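# Seat a loose rusty steel cup on the empty fixture's plug

## Task

Take any one of the loose rusty steel cups and lower it over the plug of the fixture that has no cup, pushing it fully down. The cups already on the other fixtures must still be in place at the end, and the hand must have released the cup.

## Robot and tools

Robot: two arms, left_arm and right_arm, each with a five-finger hand. right_arm has a right hand; left_arm has its mirror-image left hand. The arms' bases are at about (-0.035, +0.251, +0.018) m (left) and (-0.014, -0.370, +0.015) m (right) in the scene frame, both turned almost not at all.

Frames. Scene frame: origin at table-top height, halfway between the nominal bases, +x out over the table, +y toward left_arm, +z up. Fixed cameras and the table use this frame. Each arm's reported hand pose (end_effector_position in metres, end_effector_quat_wxyz) and the pose of its wrist camera use that arm's own base frame. Offsets in commands are along the axes of the arm's current Hand target. The hand point sits 0.05 m in front of the palm and 0.15 m from the wrist face. Its +z runs along the straight fingers, +y out of the palm, +x across the palm away from the thumb on the right hand and toward the thumb on the left hand. Straight fingers reach 0.06 to 0.07 m past the point, with their centre lines 0.06 m behind it along -y. A bracket on the little-finger side of the wrist can strike objects.

Row layout (used by execute_actions and move): one flat list of 28 numbers covering both arms, each in [-1, 1]. Order: left dx, dy, dz, rx, ry, rz; left little, ring, middle, index, thumb_bend, thumb_turn; left force_limit, speed; then the same 14 for the right arm. dx..rz are an offset from that arm's Hand target at the start of the action or move, not an absolute pose. 1.0 equals 0.6 m or 180 degrees; rx, ry, rz form one rotation vector. Sending six zeros re-requests the current Hand target. Finger and thumb numbers are absolute targets: +1 open/straight, -1 closed/curled; thumb_turn +1 is beside the palm, -1 opposite the fingers. force_limit maps -1..+1 to roughly 0..10 N at the fingertip (0..15 N for the two thumb motors); speed rises from near zero at -1 to full at +0.48 and stays full above that. For a gentle grip close at speed -0.94 or below. There is no 'no change' value: to keep a hand as it is, resend the eight numbers last executed for it (if none yet, use its hand_measured plus hand_force_limit and hand_speed). With the thumb turned in front, the hand grips things about 0.035 to 0.065 m thick.

execute_actions: actions is a list of actions; each action is up to 15 rows, one per 1/30 s step, and a short table repeats its last row for the remaining steps. Every row counts from the start-of-action Hand target. cameras picks images; an empty actions list returns all images by default.

move: target is one 28-number row or a list of up to 15 rows, all offsets from the same starting Hand targets. speed in m/s (0.002 to 4.3, default 0.25; rotation up to twice that in rad/s), one value or one per target. blend in metres rounds corners between listed targets (0 means stop at each). blocking=false returns after about 0.5 s while the motion continues. The path does not avoid obstacles; faster moves hit harder and overshoot more. Avoid paths near an arm's own base. The result adds a move: line giving the ending (done, off_target, moving, held, fault) and any limits (paced = pose clipped, held = steps withheld).

wait: seconds 0 to 10; the arms hold their last command. stop: brakes a running move. zoom_image: camera name plus region [x0, y0, x1, y1] in pixels, at most 504 each way, on the latest image of that camera. show_instructions: shows the reference pages. finished_scene: ends the scene for good (scene 1, optional).

Results: per arm Hand target (last commanded pose after clipping), end_effector_position/quat, joint positions, velocities and torques, and for each hand hand_measured, hand_stopped_by (moving, target, force, stalled, fault), hand_load_n (positive when pushed open), hand_force_limit, hand_speed, all six-valued in the motor order above. A grip that slips shows as hand_load_n dropping near 0. The hand often rests 1 to 3 cm (sometimes 5) below or short of the command with no contact; a further command, even all zeros, pushes for it again. Orientation commands are clipped to 40 degrees from the measured orientation per step.

Cameras: cam_head_left, cam_head_right (896x504), cam_high (896x504), cam_left_wrist, cam_right_wrist (672x504 fisheye).

Avoid: dropping a cup or releasing it while it moves, anything leaving the table, fast impacts with fixtures or the table, knocking the seated cups off, the two hands touching or one hand closing on the other, heavy loads on fingers, and holding an outstretched arm or pushing against an unreachable pose for long, which heats motors (MOTOR HOT near 85 °C; at 100 °C the arm drops for 30 to 60 s). Loose objects may be nudged occasionally.

Each tool is called after "Request:" as name(argument=value, ...) on one line, values as JSON.

Reference images:

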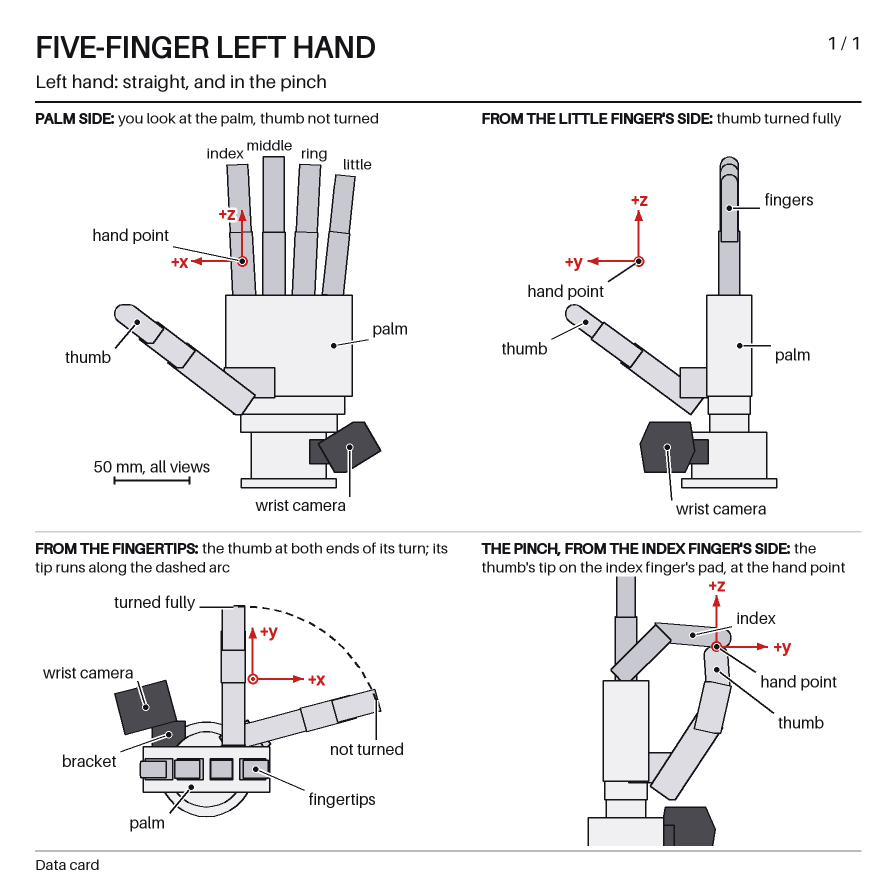

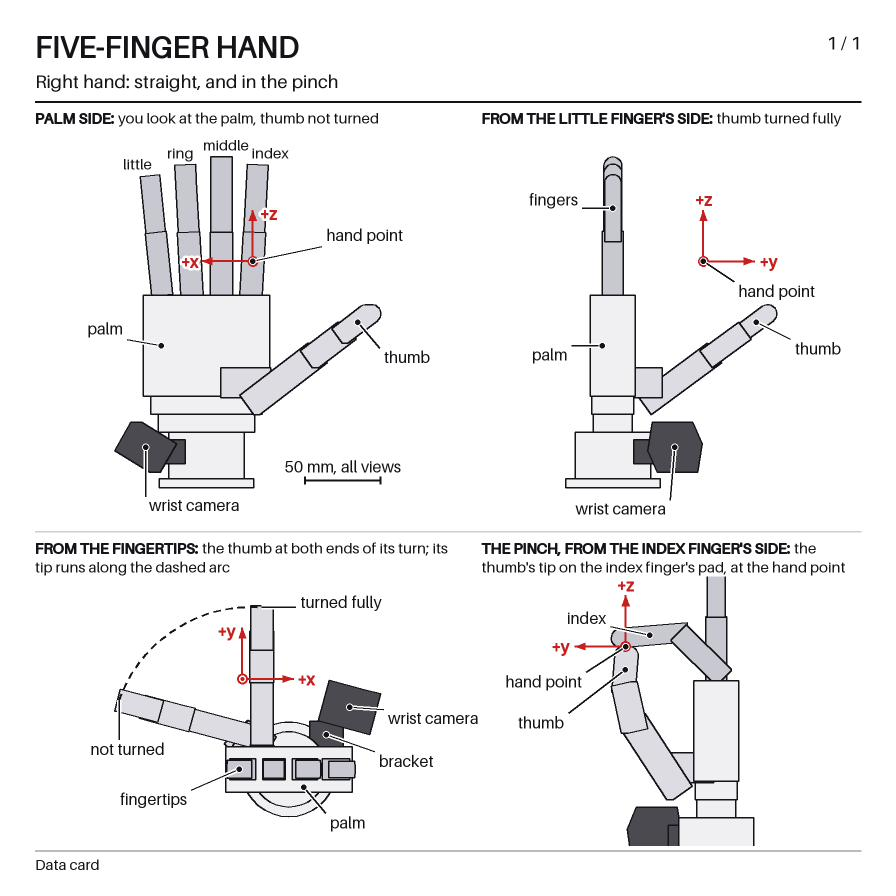

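## Session

Request:
execute_actions(actions=[])

Scene clock: 0.00 s.
left_arm: end_effector_position=(+0.7185, +0.4941, +0.3416) hand_measured=(+1.000, +1.000, +1.000, +1.000, +1.000, +1.000) hand_load_n=(+0.0, +0.0, +0.0, +0.0, +0.0, +0.0) hand_stopped_by=(target, target, target, target, target, target) hand_force_limit=0.00 hand_speed=-0.80 end_effector_quat_wxyz=(+0.630, +0.058, +0.764, -0.127) | right_arm: end_effector_position=(+0.6940, +0.1442, +0.1022) hand_measured=(+1.000, +1.000, +1.000, +1.000, +1.000, +1.000) hand_load_n=(+0.0, +0.0, +0.0, +0.0, +0.0, +0.0) hand_stopped_by=(target, target, target, target, target, target) hand_force_limit=0.00 hand_speed=-0.80 end_effector_quat_wxyz=(-0.032, -0.064, +0.993, -0.091)
Joint positions: left_arm=[0.751 2.084 2.11 -0.356 1.002 1.729] | right_arm=[0.172 2.264 2.267 -1.658 0.175 1.622]
Joint velocities: within noise
Joint torques (N m): no reading
Heat: left arm: hottest shoulder 29 °C; right arm: hottest shoulder 32 °C.
Hand target: left_arm +0.7197, +0.4946, +0.3678; +0.641, +0.070, +0.756, -0.115 | right_arm +0.7044, +0.1457, +0.1323; -0.002, -0.061, +0.994, -0.088

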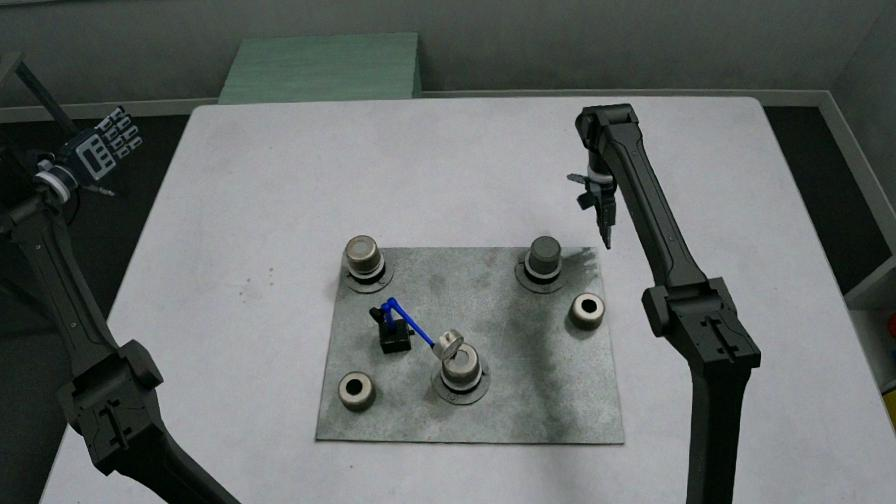

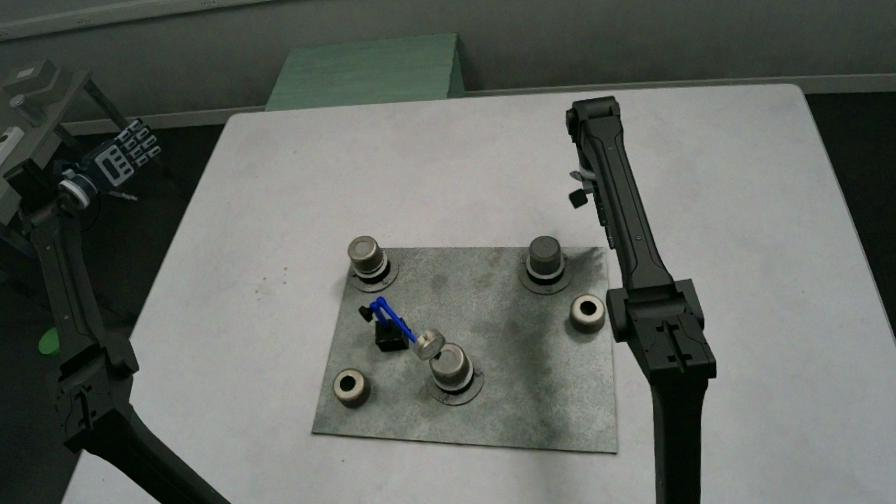

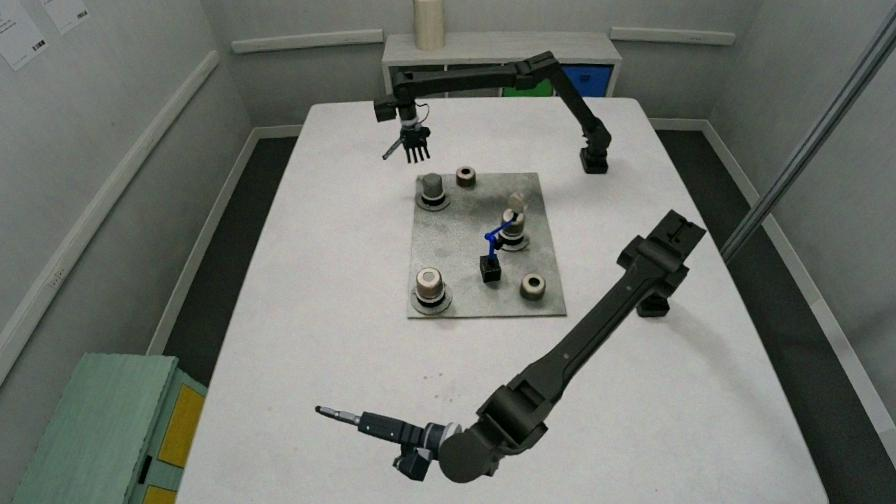

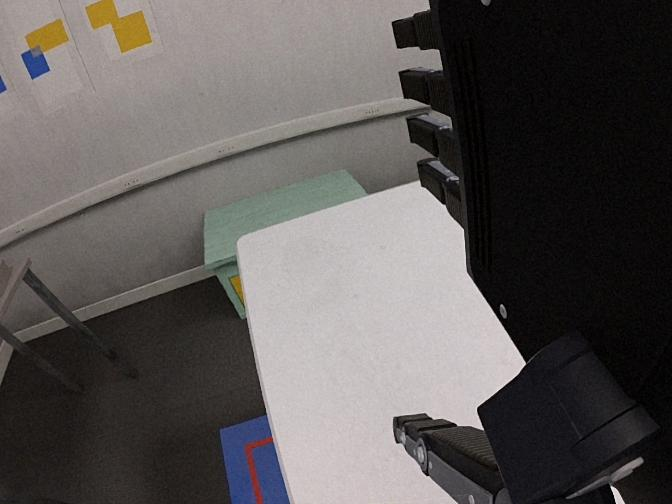

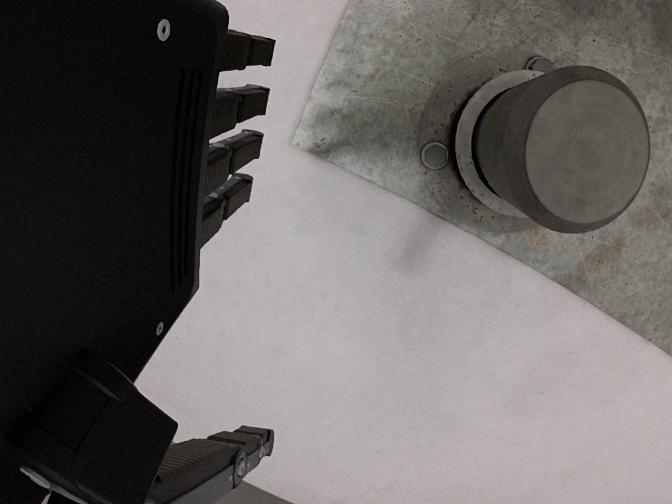

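Request:
zoom_image(camera="cam_head_left", region=[310, 220, 630, 450])

Request:
zoom_image(camera="cam_head_right", region=[310, 220, 630, 450])

Request:
zoom_image(camera="cam_high", region=[390, 140, 590, 330])

Scaled by 1.575 from the camera's 896x504 image, which has a finer 1280x720 frame.

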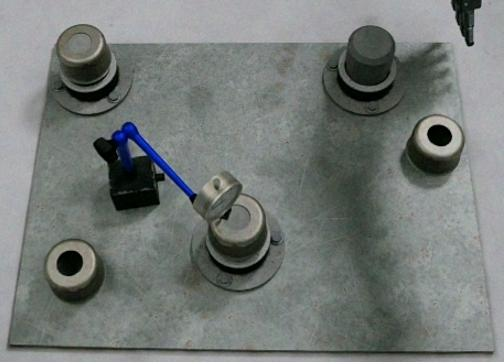

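Scaled by 1.575 from the camera's 896x504 image, which has a finer 1280x720 frame.

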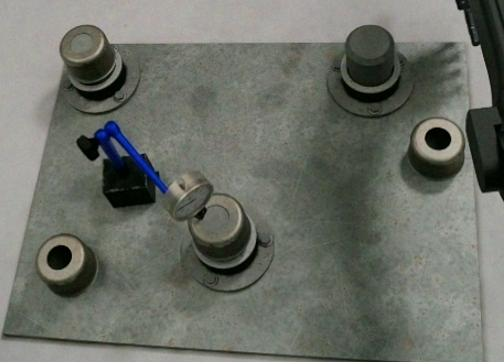

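Scaled by 2.520 from the camera's 896x504 image, which has a finer 1280x720 frame.

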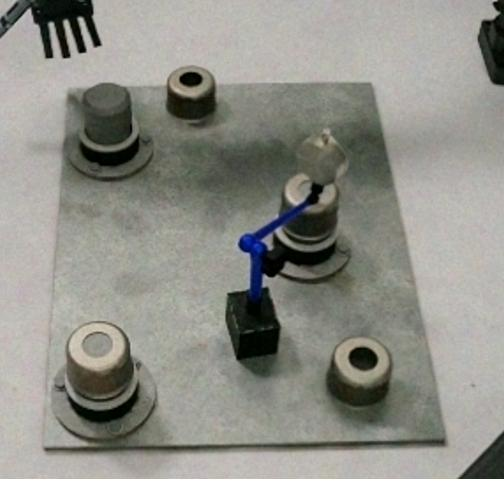

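Request:
zoom_image(camera="cam_head_left", region=[500, 220, 630, 350])

Request:
zoom_image(camera="cam_head_left", region=[320, 340, 500, 430])

Request:
zoom_image(camera="cam_high", region=[405, 155, 485, 225])

Request:
zoom_image(camera="cam_high", region=[400, 250, 570, 330])

Scaled by 3.877 from the camera's 896x504 image, which has a finer 1280x720 frame.

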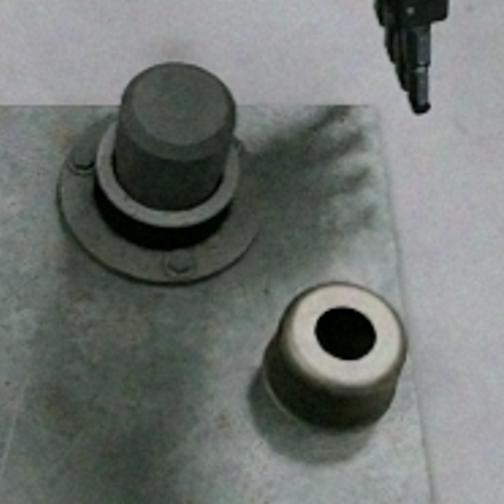

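Scaled by 2.800 from the camera's 896x504 image, which has a finer 1280x720 frame.

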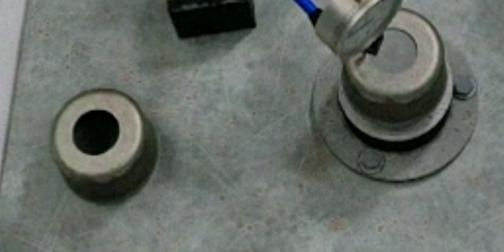

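Scaled by 6.300 from the camera's 896x504 image, which has a finer 1280x720 frame.

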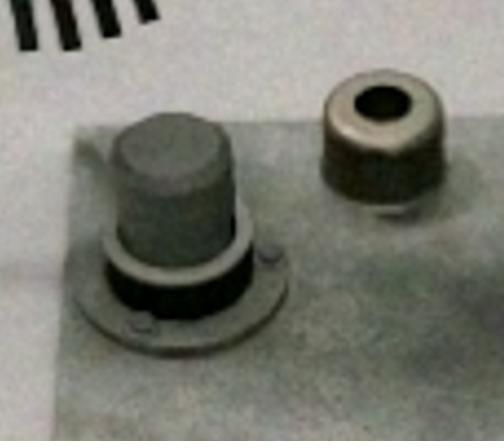

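Scaled by 2.965 from the camera's 896x504 image, which has a finer 1280x720 frame.

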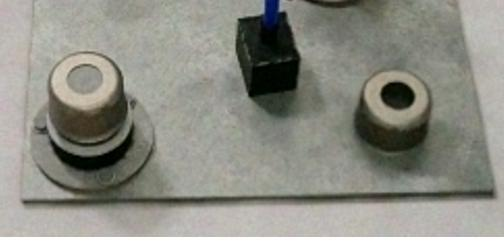

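Request:
move(target=[[0,0,0,0,0,0,1,1,1,1,1,1,0,-0.8,0,0,-0.25,0,0,0,1,1,1,1,1,1,0,-0.8],[0,0,0,0,0,0,1,1,1,1,1,1,0,-0.8,0.3,-0.04,-0.3,0.162,-0.22,-0.413,1,1,1,1,1,1,0,-0.8]], speed=0.2, blend=0.03, cameras=["all"])

Scene clock: 8.03 s.
left_arm: end_effector_position=(+0.7185, +0.4941, +0.3416) hand_measured=(+1.000, +1.000, +1.000, +1.000, +1.000, +1.000) hand_load_n=(+0.5, +0.0, +0.0, +0.0, +0.0, +0.0) hand_stopped_by=(target, target, target, target, target, target) hand_force_limit=0.00 hand_speed=-0.80 end_effector_quat_wxyz=(+0.630, +0.058, +0.764, -0.127) | right_arm: end_effector_position=(+0.5284, +0.1309, +0.2974) hand_measured=(+1.000, +1.000, +1.000, +1.000, +1.000, +1.000) hand_load_n=(+0.0, +0.0, +0.0, +0.0, +0.0, +0.0) hand_stopped_by=(target, target, target, target, target, target) hand_force_limit=0.00 hand_speed=-0.80 end_effector_quat_wxyz=(-0.249, +0.654, -0.666, +0.257)
Joint positions: left_arm=[0.751 2.084 2.11 -0.356 1.002 1.729] | right_arm=[0.229 1.4 1.46 -0.914 0.168 0.183]
Joint torques (N m): left_arm=[0.73 -23.47 12.08 1.98 0.17 -0.03] | right_arm=[-1.2 -8.88 9.39 2.5 0.01 -0.2]
Heat: left arm: hottest shoulder 30 °C; right arm: hottest shoulder 32 °C.
Hand target: left_arm +0.7197, +0.4946, +0.3678; +0.641, +0.070, +0.756, -0.115 | right_arm +0.5275, +0.1321, +0.3165; -0.271, +0.654, -0.653, +0.271
Off the commanded pose: left_arm 0.026 m, 2 deg | right_arm 0.019 m, 3 deg.
move: off_target (left_arm, right_arm)
camera_calibration:
cam_right_wrist: T_world_to_cam=[[-0.6816, -0.268079, -0.680849, 0.599021], [-0.507747, 0.84328, 0.176272, 0.110785], [0.526891, 0.465846, -0.710896, -0.0149253], [0, 0, 0, 1]] pos_world=[0.472407, 0.0741157, 0.377704]

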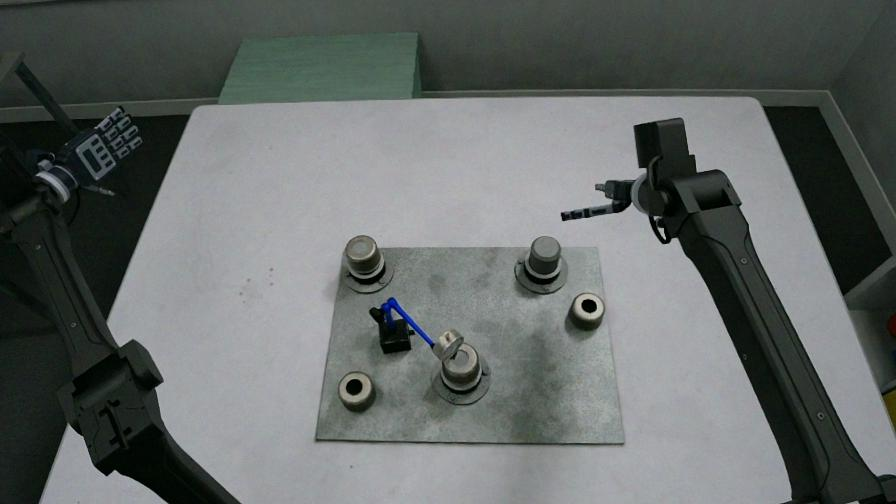

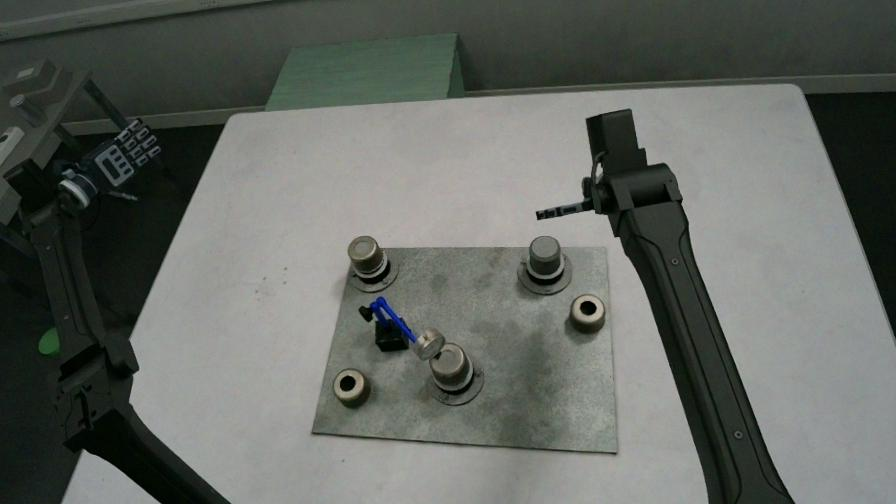

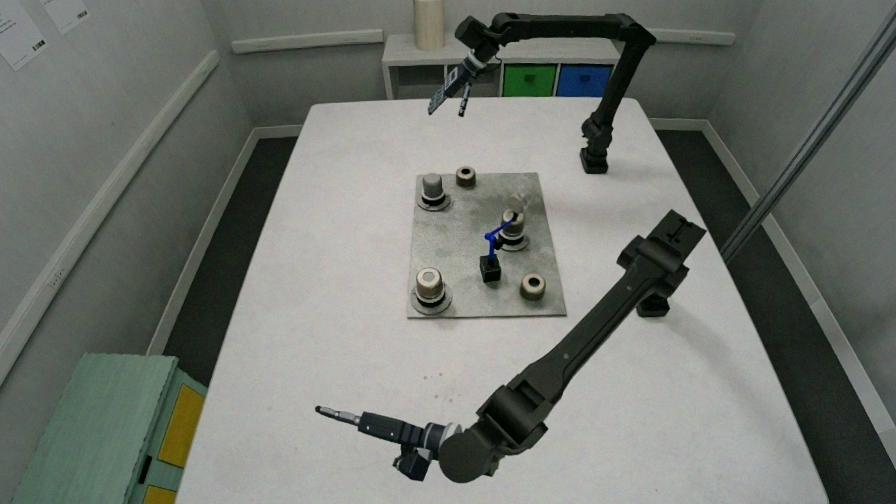

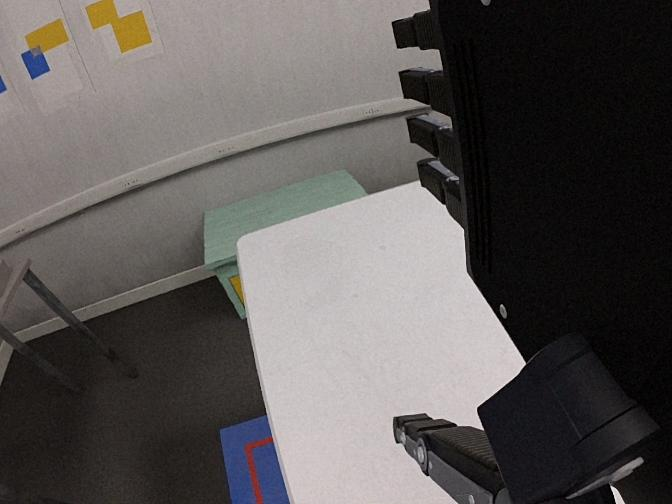

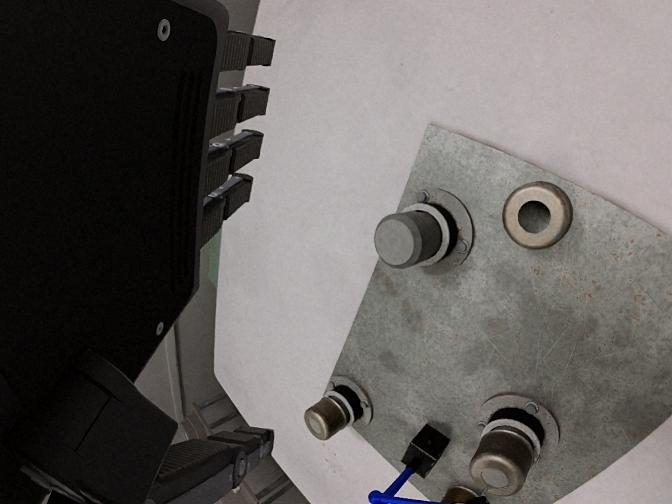

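Request:
zoom_image(camera="cam_right_wrist", region=[360, 140, 600, 320])

Scaled by 2.100 from the camera's 672x504 image, which has a finer 960x720 frame.

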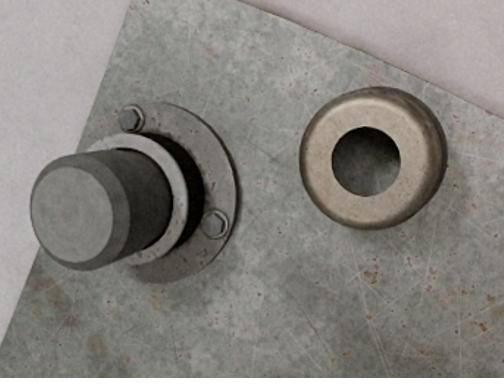

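Request:
move(target=[0,0,0,0,0,0,1,1,1,1,1,1,0,-0.8,0.02,0.178,0.12,0.044,0,0,1,1,1,1,1,-1,0,0], speed=0.2, cameras=["all"])

Scene clock: 11.77 s.
left_arm: end_effector_position=(+0.7185, +0.4941, +0.3416) hand_measured=(+1.000, +1.000, +1.000, +1.000, +1.000, +1.000) hand_load_n=(+0.0, +0.0, +0.0, +0.0, +0.0, +0.0) hand_stopped_by=(target, target, target, target, target, target) hand_force_limit=0.00 hand_speed=-0.80 end_effector_quat_wxyz=(+0.630, +0.058, +0.764, -0.127) | right_arm: end_effector_position=(+0.4962, +0.1199, +0.1663) hand_measured=(+1.000, +1.000, +1.000, +1.000, +1.000, -1.000) hand_load_n=(+0.0, +0.0, +0.0, +0.0, +0.0, +0.0) hand_stopped_by=(target, target, target, target, target, target) hand_force_limit=0.00 hand_speed=0.00 end_effector_quat_wxyz=(-0.294, +0.640, -0.646, +0.296)
Joint positions: left_arm=[0.751 2.084 2.11 -0.356 1.002 1.729] | right_arm=[0.229 1.29 0.955 -0.39 0.178 0.158]
Joint torques (N m): left_arm=[0.56 -23.24 11.85 1.91 0.17 0] | right_arm=[-1.38 -7.36 9.99 2.7 0.38 -0.21]
Heat: left arm: hottest shoulder 31 °C; right arm: hottest shoulder 33 °C.
Hand target: left_arm +0.7197, +0.4946, +0.3678; +0.641, +0.070, +0.756, -0.115 | right_arm +0.5030, +0.1200, +0.1901; -0.315, +0.633, -0.633, +0.315
Off the commanded pose: left_arm 0.026 m, 2 deg | right_arm 0.025 m, 4 deg.
move: off_target (left_arm, right_arm)
camera_calibration:
cam_right_wrist: T_world_to_cam=[[-0.586884, -0.271354, -0.762846, 0.451997], [-0.534699, 0.837387, 0.113493, 0.151296], [0.608001, 0.4745, -0.636542, -0.139626], [0, 0, 0, 1]] pos_world=[0.43106, 0.0622102, 0.238756]

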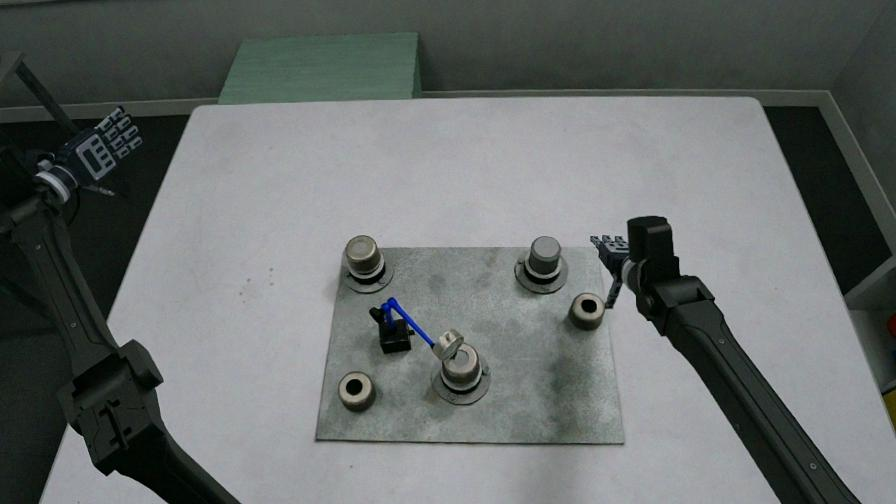

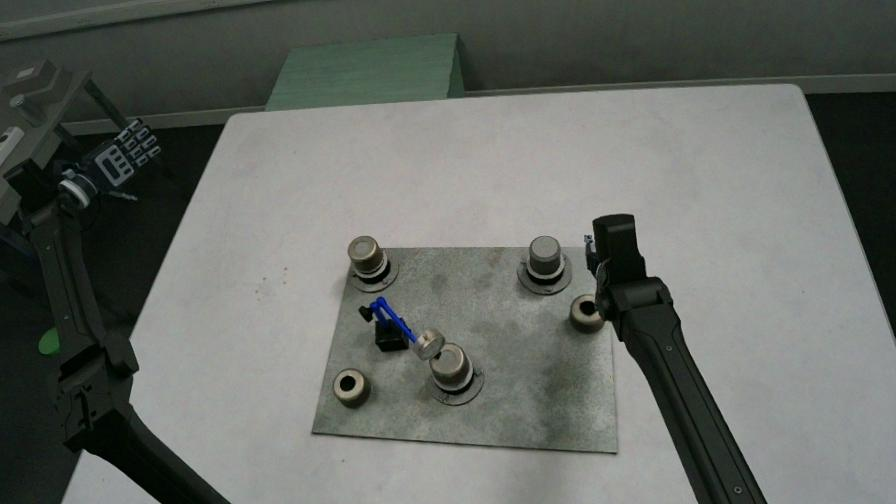

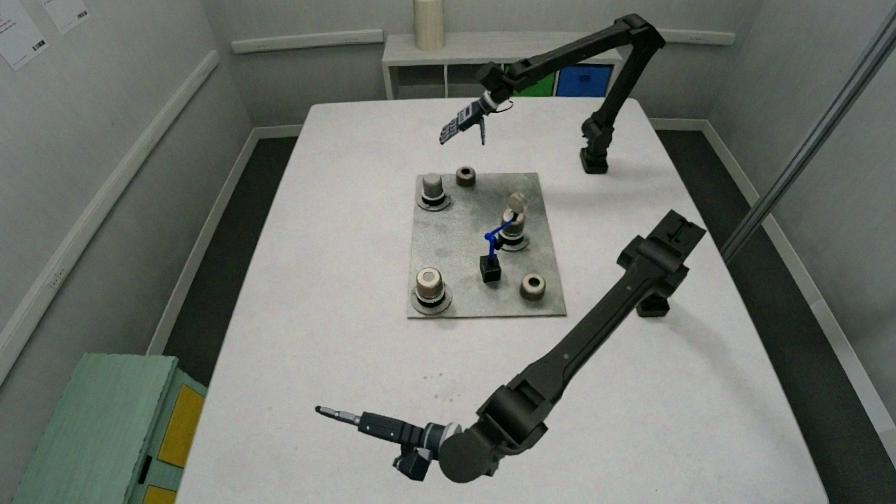

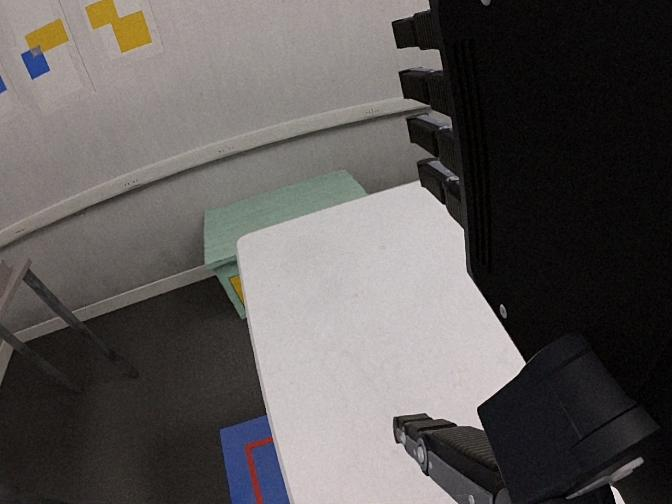

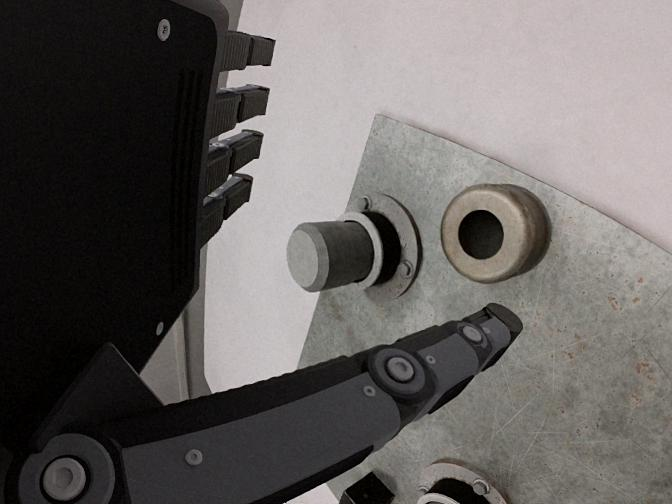

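Request:
move(target=[0,0,0,0,0,0,1,1,1,1,1,1,0,-0.8,-0.0083,0.1078,0.0813,0,0,0,1,1,1,1,1,-1,0,0], speed=0.12, cameras=["cam_right_wrist","cam_head_left","cam_high"])

Scene clock: 13.60 s.
left_arm: end_effector_position=(+0.7185, +0.4941, +0.3416) hand_measured=(+1.000, +1.000, +1.000, +1.000, +1.000, +1.000) hand_load_n=(+0.0, +0.0, +0.0, +0.0, +0.0, +0.0) hand_stopped_by=(target, target, target, target, target, target) hand_force_limit=0.00 hand_speed=-0.80 end_effector_quat_wxyz=(+0.630, +0.058, +0.764, -0.127) | right_arm: end_effector_position=(+0.4967, +0.1184, +0.1007) hand_measured=(+1.000, +1.000, +1.000, +1.000, +1.000, -1.000) hand_load_n=(+0.0, +0.0, +0.0, +0.0, +0.0, +0.0) hand_stopped_by=(target, target, target, target, target, target) hand_force_limit=0.00 hand_speed=0.00 end_effector_quat_wxyz=(-0.303, +0.633, -0.644, +0.306)
Joint positions: left_arm=[0.751 2.084 2.11 -0.356 1.002 1.729] | right_arm=[0.229 1.362 0.817 -0.15 0.186 0.158]
Joint torques (N m): left_arm=[0.03 -24.18 12.08 2.03 0.22 0.02] | right_arm=[-0.26 -5.54 8.95 2.74 0.4 -0.12]
Heat: left arm: hottest shoulder 31 °C; right arm: hottest shoulder 33 °C.
Hand target: left_arm +0.7197, +0.4946, +0.3678; +0.641, +0.070, +0.756, -0.115 | right_arm +0.5029, +0.1250, +0.1090; -0.315, +0.633, -0.633, +0.315
Off the commanded pose: left_arm 0.026 m, 2 deg | right_arm 0.012 m, 2 deg.
move: off_target (left_arm, right_arm)
camera_calibration:
cam_right_wrist: T_world_to_cam=[[-0.565221, -0.266574, -0.780681, 0.392226], [-0.532803, 0.840456, 0.0987694, 0.160463], [0.629799, 0.471776, -0.617075, -0.193348], [0, 0, 0, 1]] pos_world=[0.42896, 0.0609125, 0.171044]
Images, in order (width x height): cam_head_left 896x504, cam_high 896x504, cam_right_wrist 672x504.

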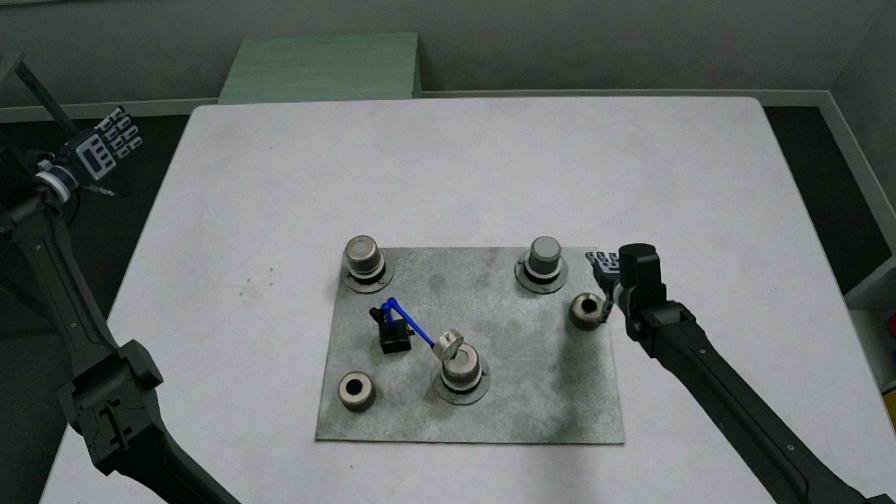

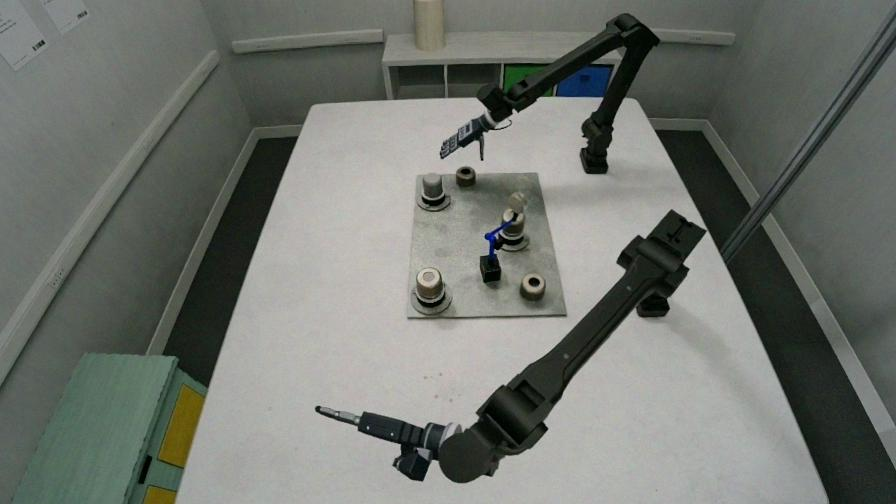

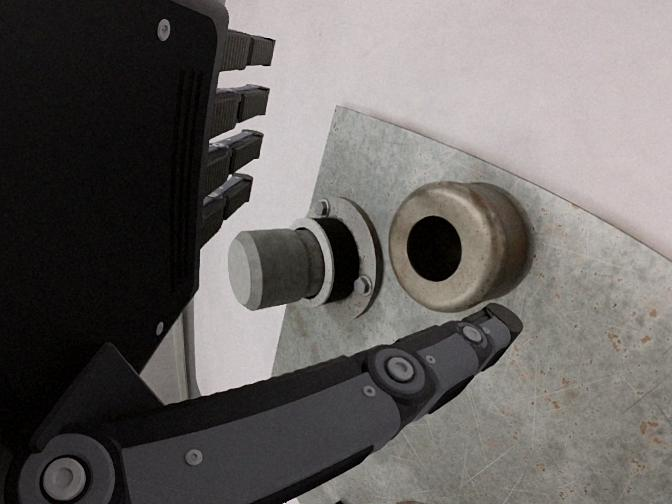

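Request:
move(target=[0,0,0,0,0,0,1,1,1,1,1,1,0,-0.8,-0.01,0.0453,0.0258,0,0,0,1,1,1,1,1,-1,0,0], speed=0.1, cameras=["cam_right_wrist","cam_head_left","cam_high"])

Request:
zoom_image(camera="cam_head_left", region=[540, 220, 660, 350])

Request:
zoom_image(camera="cam_high", region=[420, 110, 520, 200])

Scene clock: 15.43 s.
left_arm: end_effector_position=(+0.7185, +0.4941, +0.3416) hand_measured=(+1.000, +1.000, +1.000, +1.000, +1.000, +1.000) hand_load_n=(+0.0, +0.0, +0.0, +0.0, +0.0, +0.0) hand_stopped_by=(target, target, target, target, target, target) hand_force_limit=0.00 hand_speed=-0.80 end_effector_quat_wxyz=(+0.630, +0.058, +0.764, -0.127) | right_arm: end_effector_position=(+0.4933, +0.1221, +0.0715) hand_measured=(+1.000, +1.000, +1.000, +1.000, +1.000, -1.000) hand_load_n=(+0.0, +0.0, +0.0, -0.5, +0.0, +0.0) hand_stopped_by=(target, target, target, target, target, target) hand_force_limit=0.00 hand_speed=0.00 end_effector_quat_wxyz=(-0.302, +0.635, -0.641, +0.309)
Joint positions: left_arm=[0.751 2.084 2.11 -0.356 1.002 1.729] | right_arm=[0.242 1.406 0.768 -0.055 0.2 0.158]
Joint torques (N m): left_arm=[-0.03 -23.88 12.03 1.92 0.19 0.04] | right_arm=[0.09 -5.48 8.36 2.74 0.42 0]
Heat: left arm: hottest shoulder 31 °C; right arm: hottest shoulder 33 °C.
Hand target: left_arm +0.7197, +0.4946, +0.3678; +0.641, +0.070, +0.756, -0.115 | right_arm +0.4988, +0.1310, +0.0780; -0.315, +0.633, -0.633, +0.315
Off the commanded pose: left_arm 0.026 m, 2 deg | right_arm 0.012 m, 2 deg.
move: off_target (left_arm, right_arm)
camera_calibration:
cam_right_wrist: T_world_to_cam=[[-0.561376, -0.274696, -0.78064, 0.367632], [-0.536122, 0.839308, 0.0901971, 0.160772], [0.630421, 0.469153, -0.618438, -0.21094], [0, 0, 0, 1]] pos_world=[0.425555, 0.0650128, 0.142034]
Images, in order (width x height): cam_head_left 896x504, cam_high 896x504, cam_right_wrist 672x504.

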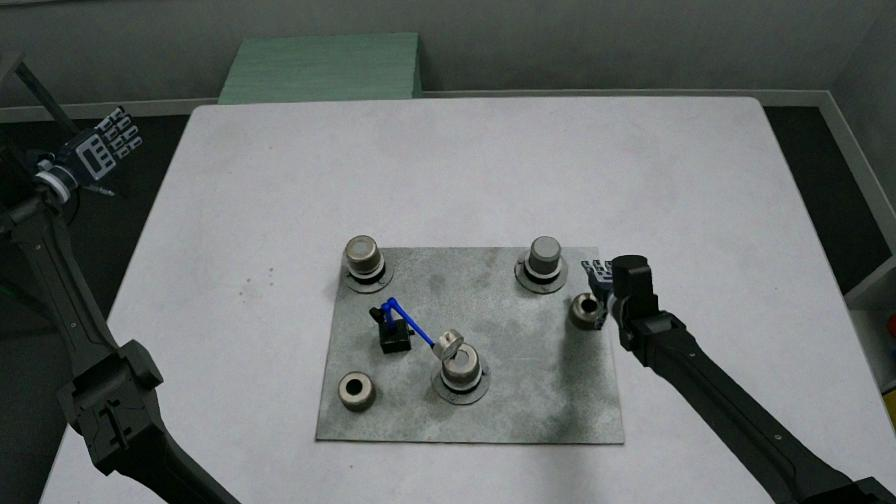

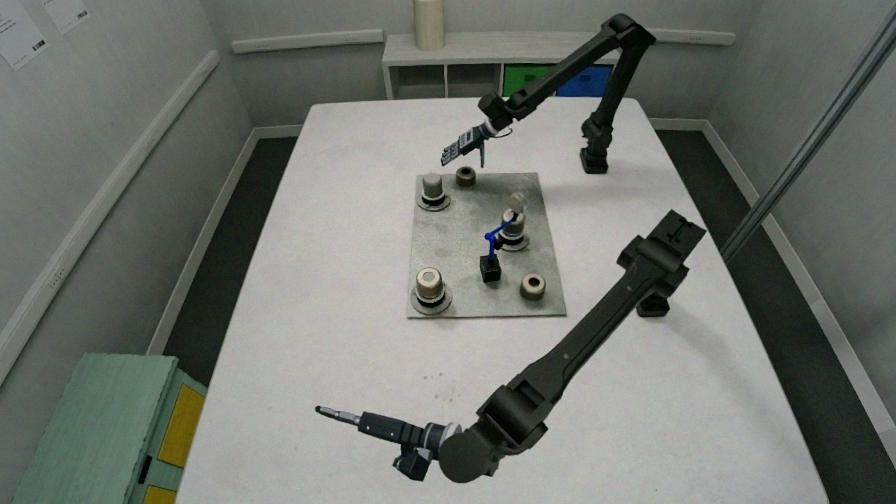

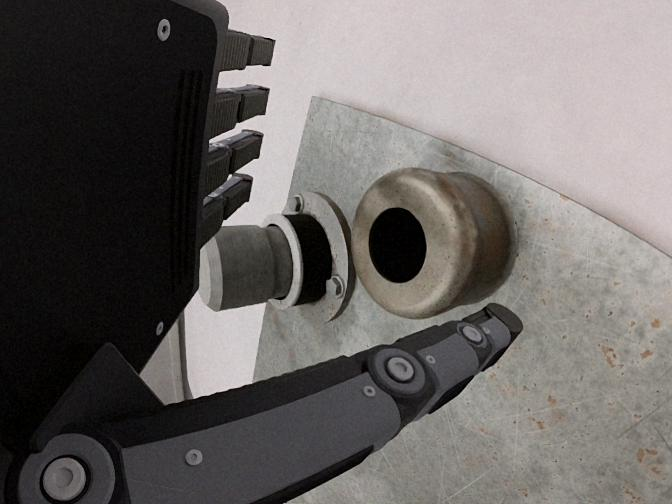

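Scaled by 3.877 from the camera's 896x504 image, which has a finer 1280x720 frame.

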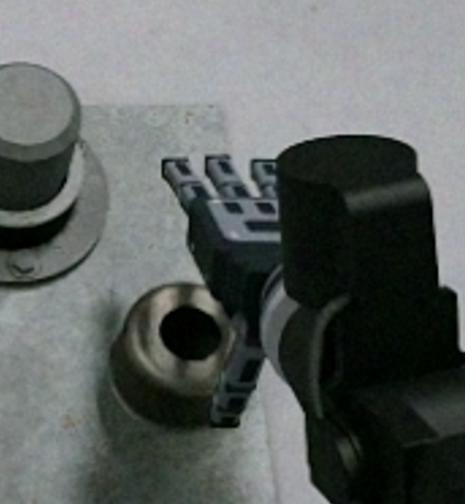

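Scaled by 5.040 from the camera's 896x504 image, which has a finer 1280x720 frame.

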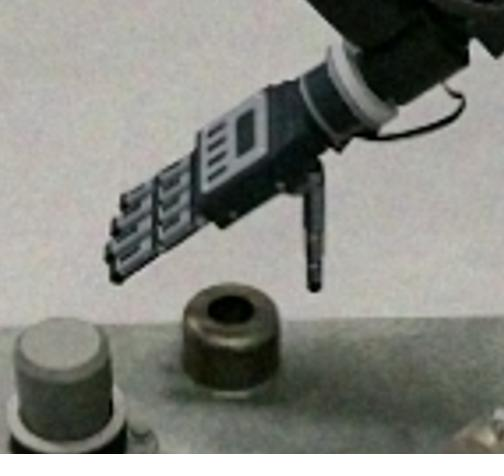

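Request:
move(target=[0,0,0,0,0,0,1,1,1,1,1,1,0,-0.8,-0.0042,0.0423,0.0313,0,0,0,1,1,1,1,1,-1,0,0], speed=0.08, cameras=["cam_right_wrist","cam_high"])

Request:
zoom_image(camera="cam_high", region=[420, 110, 520, 200])

Scene clock: 16.87 s.
left_arm: end_effector_position=(+0.7185, +0.4941, +0.3416) hand_measured=(+1.000, +1.000, +1.000, +1.000, +1.000, +1.000) hand_load_n=(+0.0, -0.5, +0.0, +0.0, +0.0, +0.0) hand_stopped_by=(target, target, target, target, target, target) hand_force_limit=0.00 hand_speed=-0.80 end_effector_quat_wxyz=(+0.630, +0.058, +0.764, -0.127) | right_arm: end_effector_position=(+0.4939, +0.1236, +0.0406) hand_measured=(+1.000, +1.000, +1.000, +1.000, +1.000, -1.000) hand_load_n=(+0.0, +0.0, +0.0, +0.0, +0.0, +0.0) hand_stopped_by=(target, target, target, target, target, target) hand_force_limit=0.00 hand_speed=0.00 end_effector_quat_wxyz=(-0.302, +0.635, -0.640, +0.310)
Joint positions: left_arm=[0.751 2.084 2.11 -0.356 1.002 1.729] | right_arm=[0.247 1.472 0.733 0.047 0.205 0.158]
Joint torques (N m): left_arm=[0.56 -23.82 12 2.06 0.15 -0.01] | right_arm=[0.21 -5.83 7.75 2.76 0.42 0.05]
Heat: left arm: hottest shoulder 31 °C; right arm: hottest shoulder 33 °C.
Hand target: left_arm +0.7197, +0.4946, +0.3678; +0.641, +0.070, +0.756, -0.115 | right_arm +0.4985, +0.1335, +0.0465; -0.315, +0.633, -0.633, +0.315
Off the commanded pose: left_arm 0.026 m, 2 deg | right_arm 0.012 m, 2 deg.
move: off_target (left_arm, right_arm)
camera_calibration:
cam_right_wrist: T_world_to_cam=[[-0.560094, -0.27746, -0.780584, 0.343937], [-0.53693, 0.839129, 0.086995, 0.163188], [0.630873, 0.467844, -0.618968, -0.231102], [0, 0, 0, 1]] pos_world=[0.426054, 0.0666131, 0.11123]
Images, in order (width x height): cam_high 896x504, cam_right_wrist 672x504.

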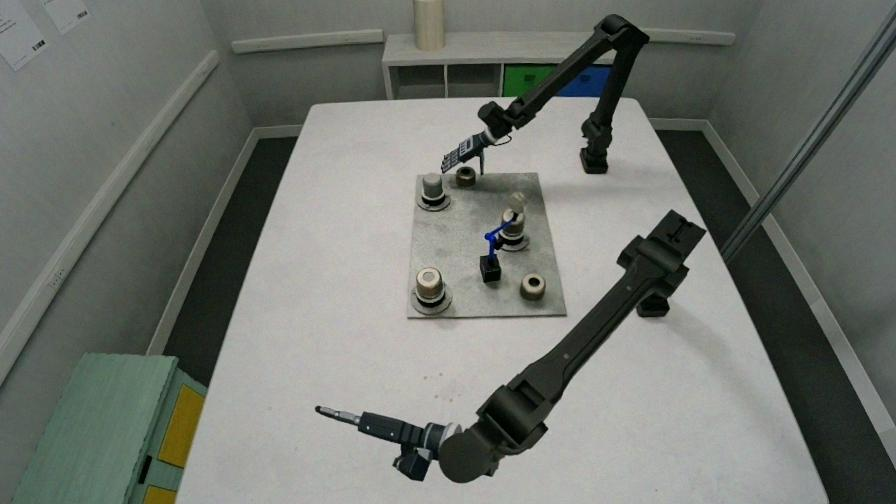

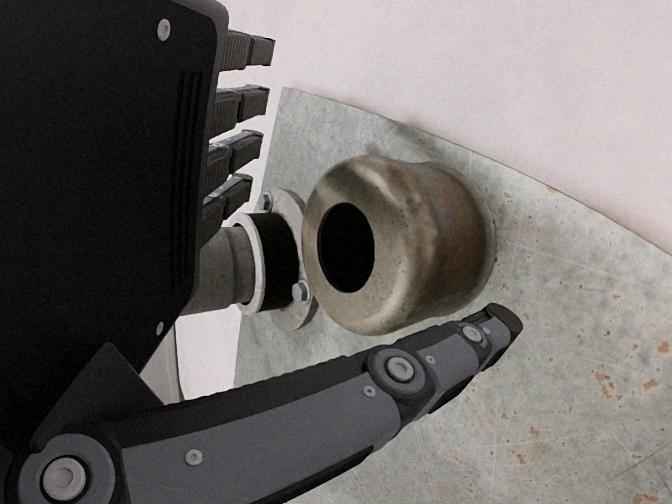

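Scaled by 5.040 from the camera's 896x504 image, which has a finer 1280x720 frame.

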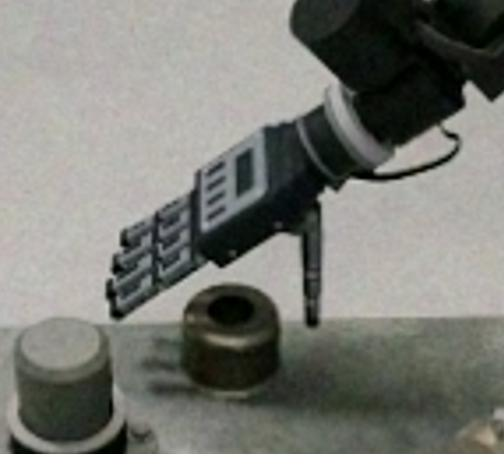

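Request:
move(target=[0,0,0,0,0,0,1,1,1,1,1,1,0,-0.8,0,0.0186,0.014,0,0,0,1,1,1,1,1,-1,0,0], speed=0.06, cameras=["cam_right_wrist","cam_high"])

Request:
zoom_image(camera="cam_high", region=[420, 110, 520, 200])

Scene clock: 18.10 s.
left_arm: end_effector_position=(+0.7185, +0.4941, +0.3416) hand_measured=(+1.000, +1.000, +1.000, +1.000, +1.000, +1.000) hand_load_n=(+0.5, +0.0, +0.0, -0.5, +0.0, +0.0) hand_stopped_by=(target, target, target, target, target, target) hand_force_limit=0.00 hand_speed=-0.80 end_effector_quat_wxyz=(+0.630, +0.058, +0.764, -0.127) | right_arm: end_effector_position=(+0.4945, +0.1238, +0.0289) hand_measured=(+1.000, +1.000, +1.000, +1.000, +1.000, -1.000) hand_load_n=(+0.0, +0.0, +0.0, +0.0, +0.0, +0.0) hand_stopped_by=(target, target, target, target, target, target) hand_force_limit=0.00 hand_speed=0.00 end_effector_quat_wxyz=(-0.304, +0.634, -0.639, +0.311)
Joint positions: left_arm=[0.751 2.084 2.11 -0.356 1.002 1.729] | right_arm=[0.247 1.5 0.719 0.093 0.205 0.158]
Joint torques (N m): left_arm=[0.09 -23.41 12.03 2 0.23 0.01] | right_arm=[0.15 -5.77 7.38 2.76 0.42 0.05]
Heat: left arm: hottest shoulder 31 °C; right arm: hottest shoulder 33 °C.
Hand target: left_arm +0.7197, +0.4946, +0.3678; +0.641, +0.070, +0.756, -0.115 | right_arm +0.4985, +0.1335, +0.0325; -0.315, +0.633, -0.633, +0.315
Off the commanded pose: left_arm 0.026 m, 2 deg | right_arm 0.011 m, 2 deg.
move: off_target (left_arm, right_arm)
camera_calibration:
cam_right_wrist: T_world_to_cam=[[-0.55675, -0.276643, -0.783261, 0.333472], [-0.537332, 0.839015, 0.0856062, 0.164634], [0.633485, 0.468532, -0.615771, -0.240304], [0, 0, 0, 1]] pos_world=[0.426353, 0.0667129, 0.0991295]
Images, in order (width x height): cam_high 896x504, cam_right_wrist 672x504.

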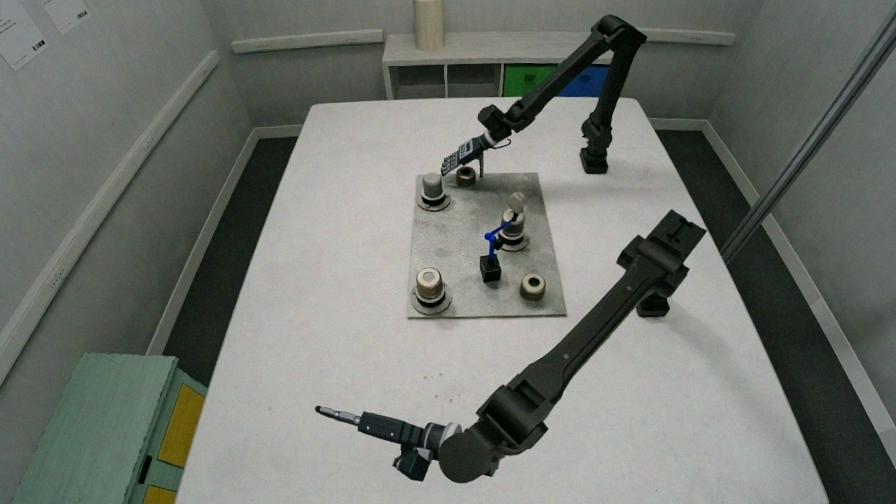

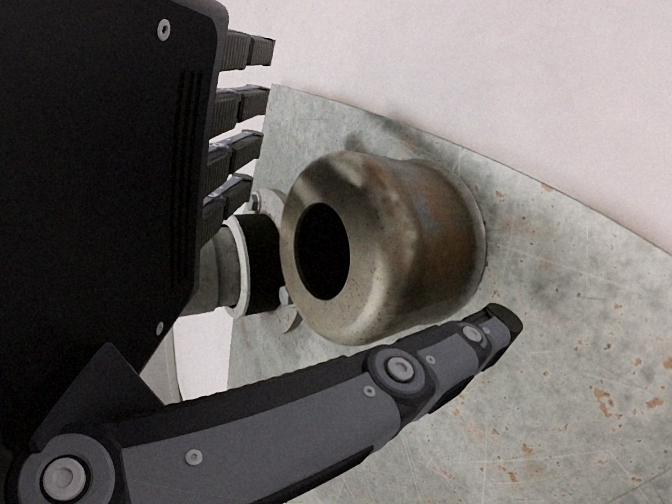

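Scaled by 5.040 from the camera's 896x504 image, which has a finer 1280x720 frame.

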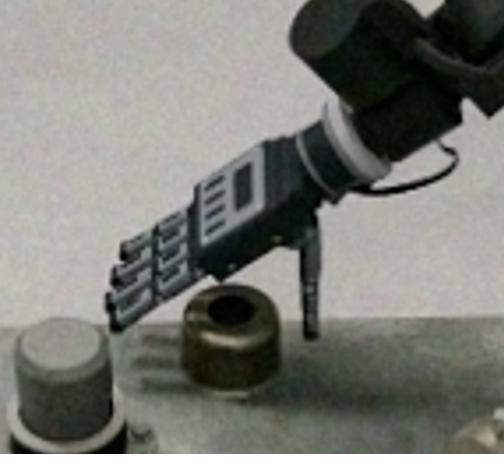

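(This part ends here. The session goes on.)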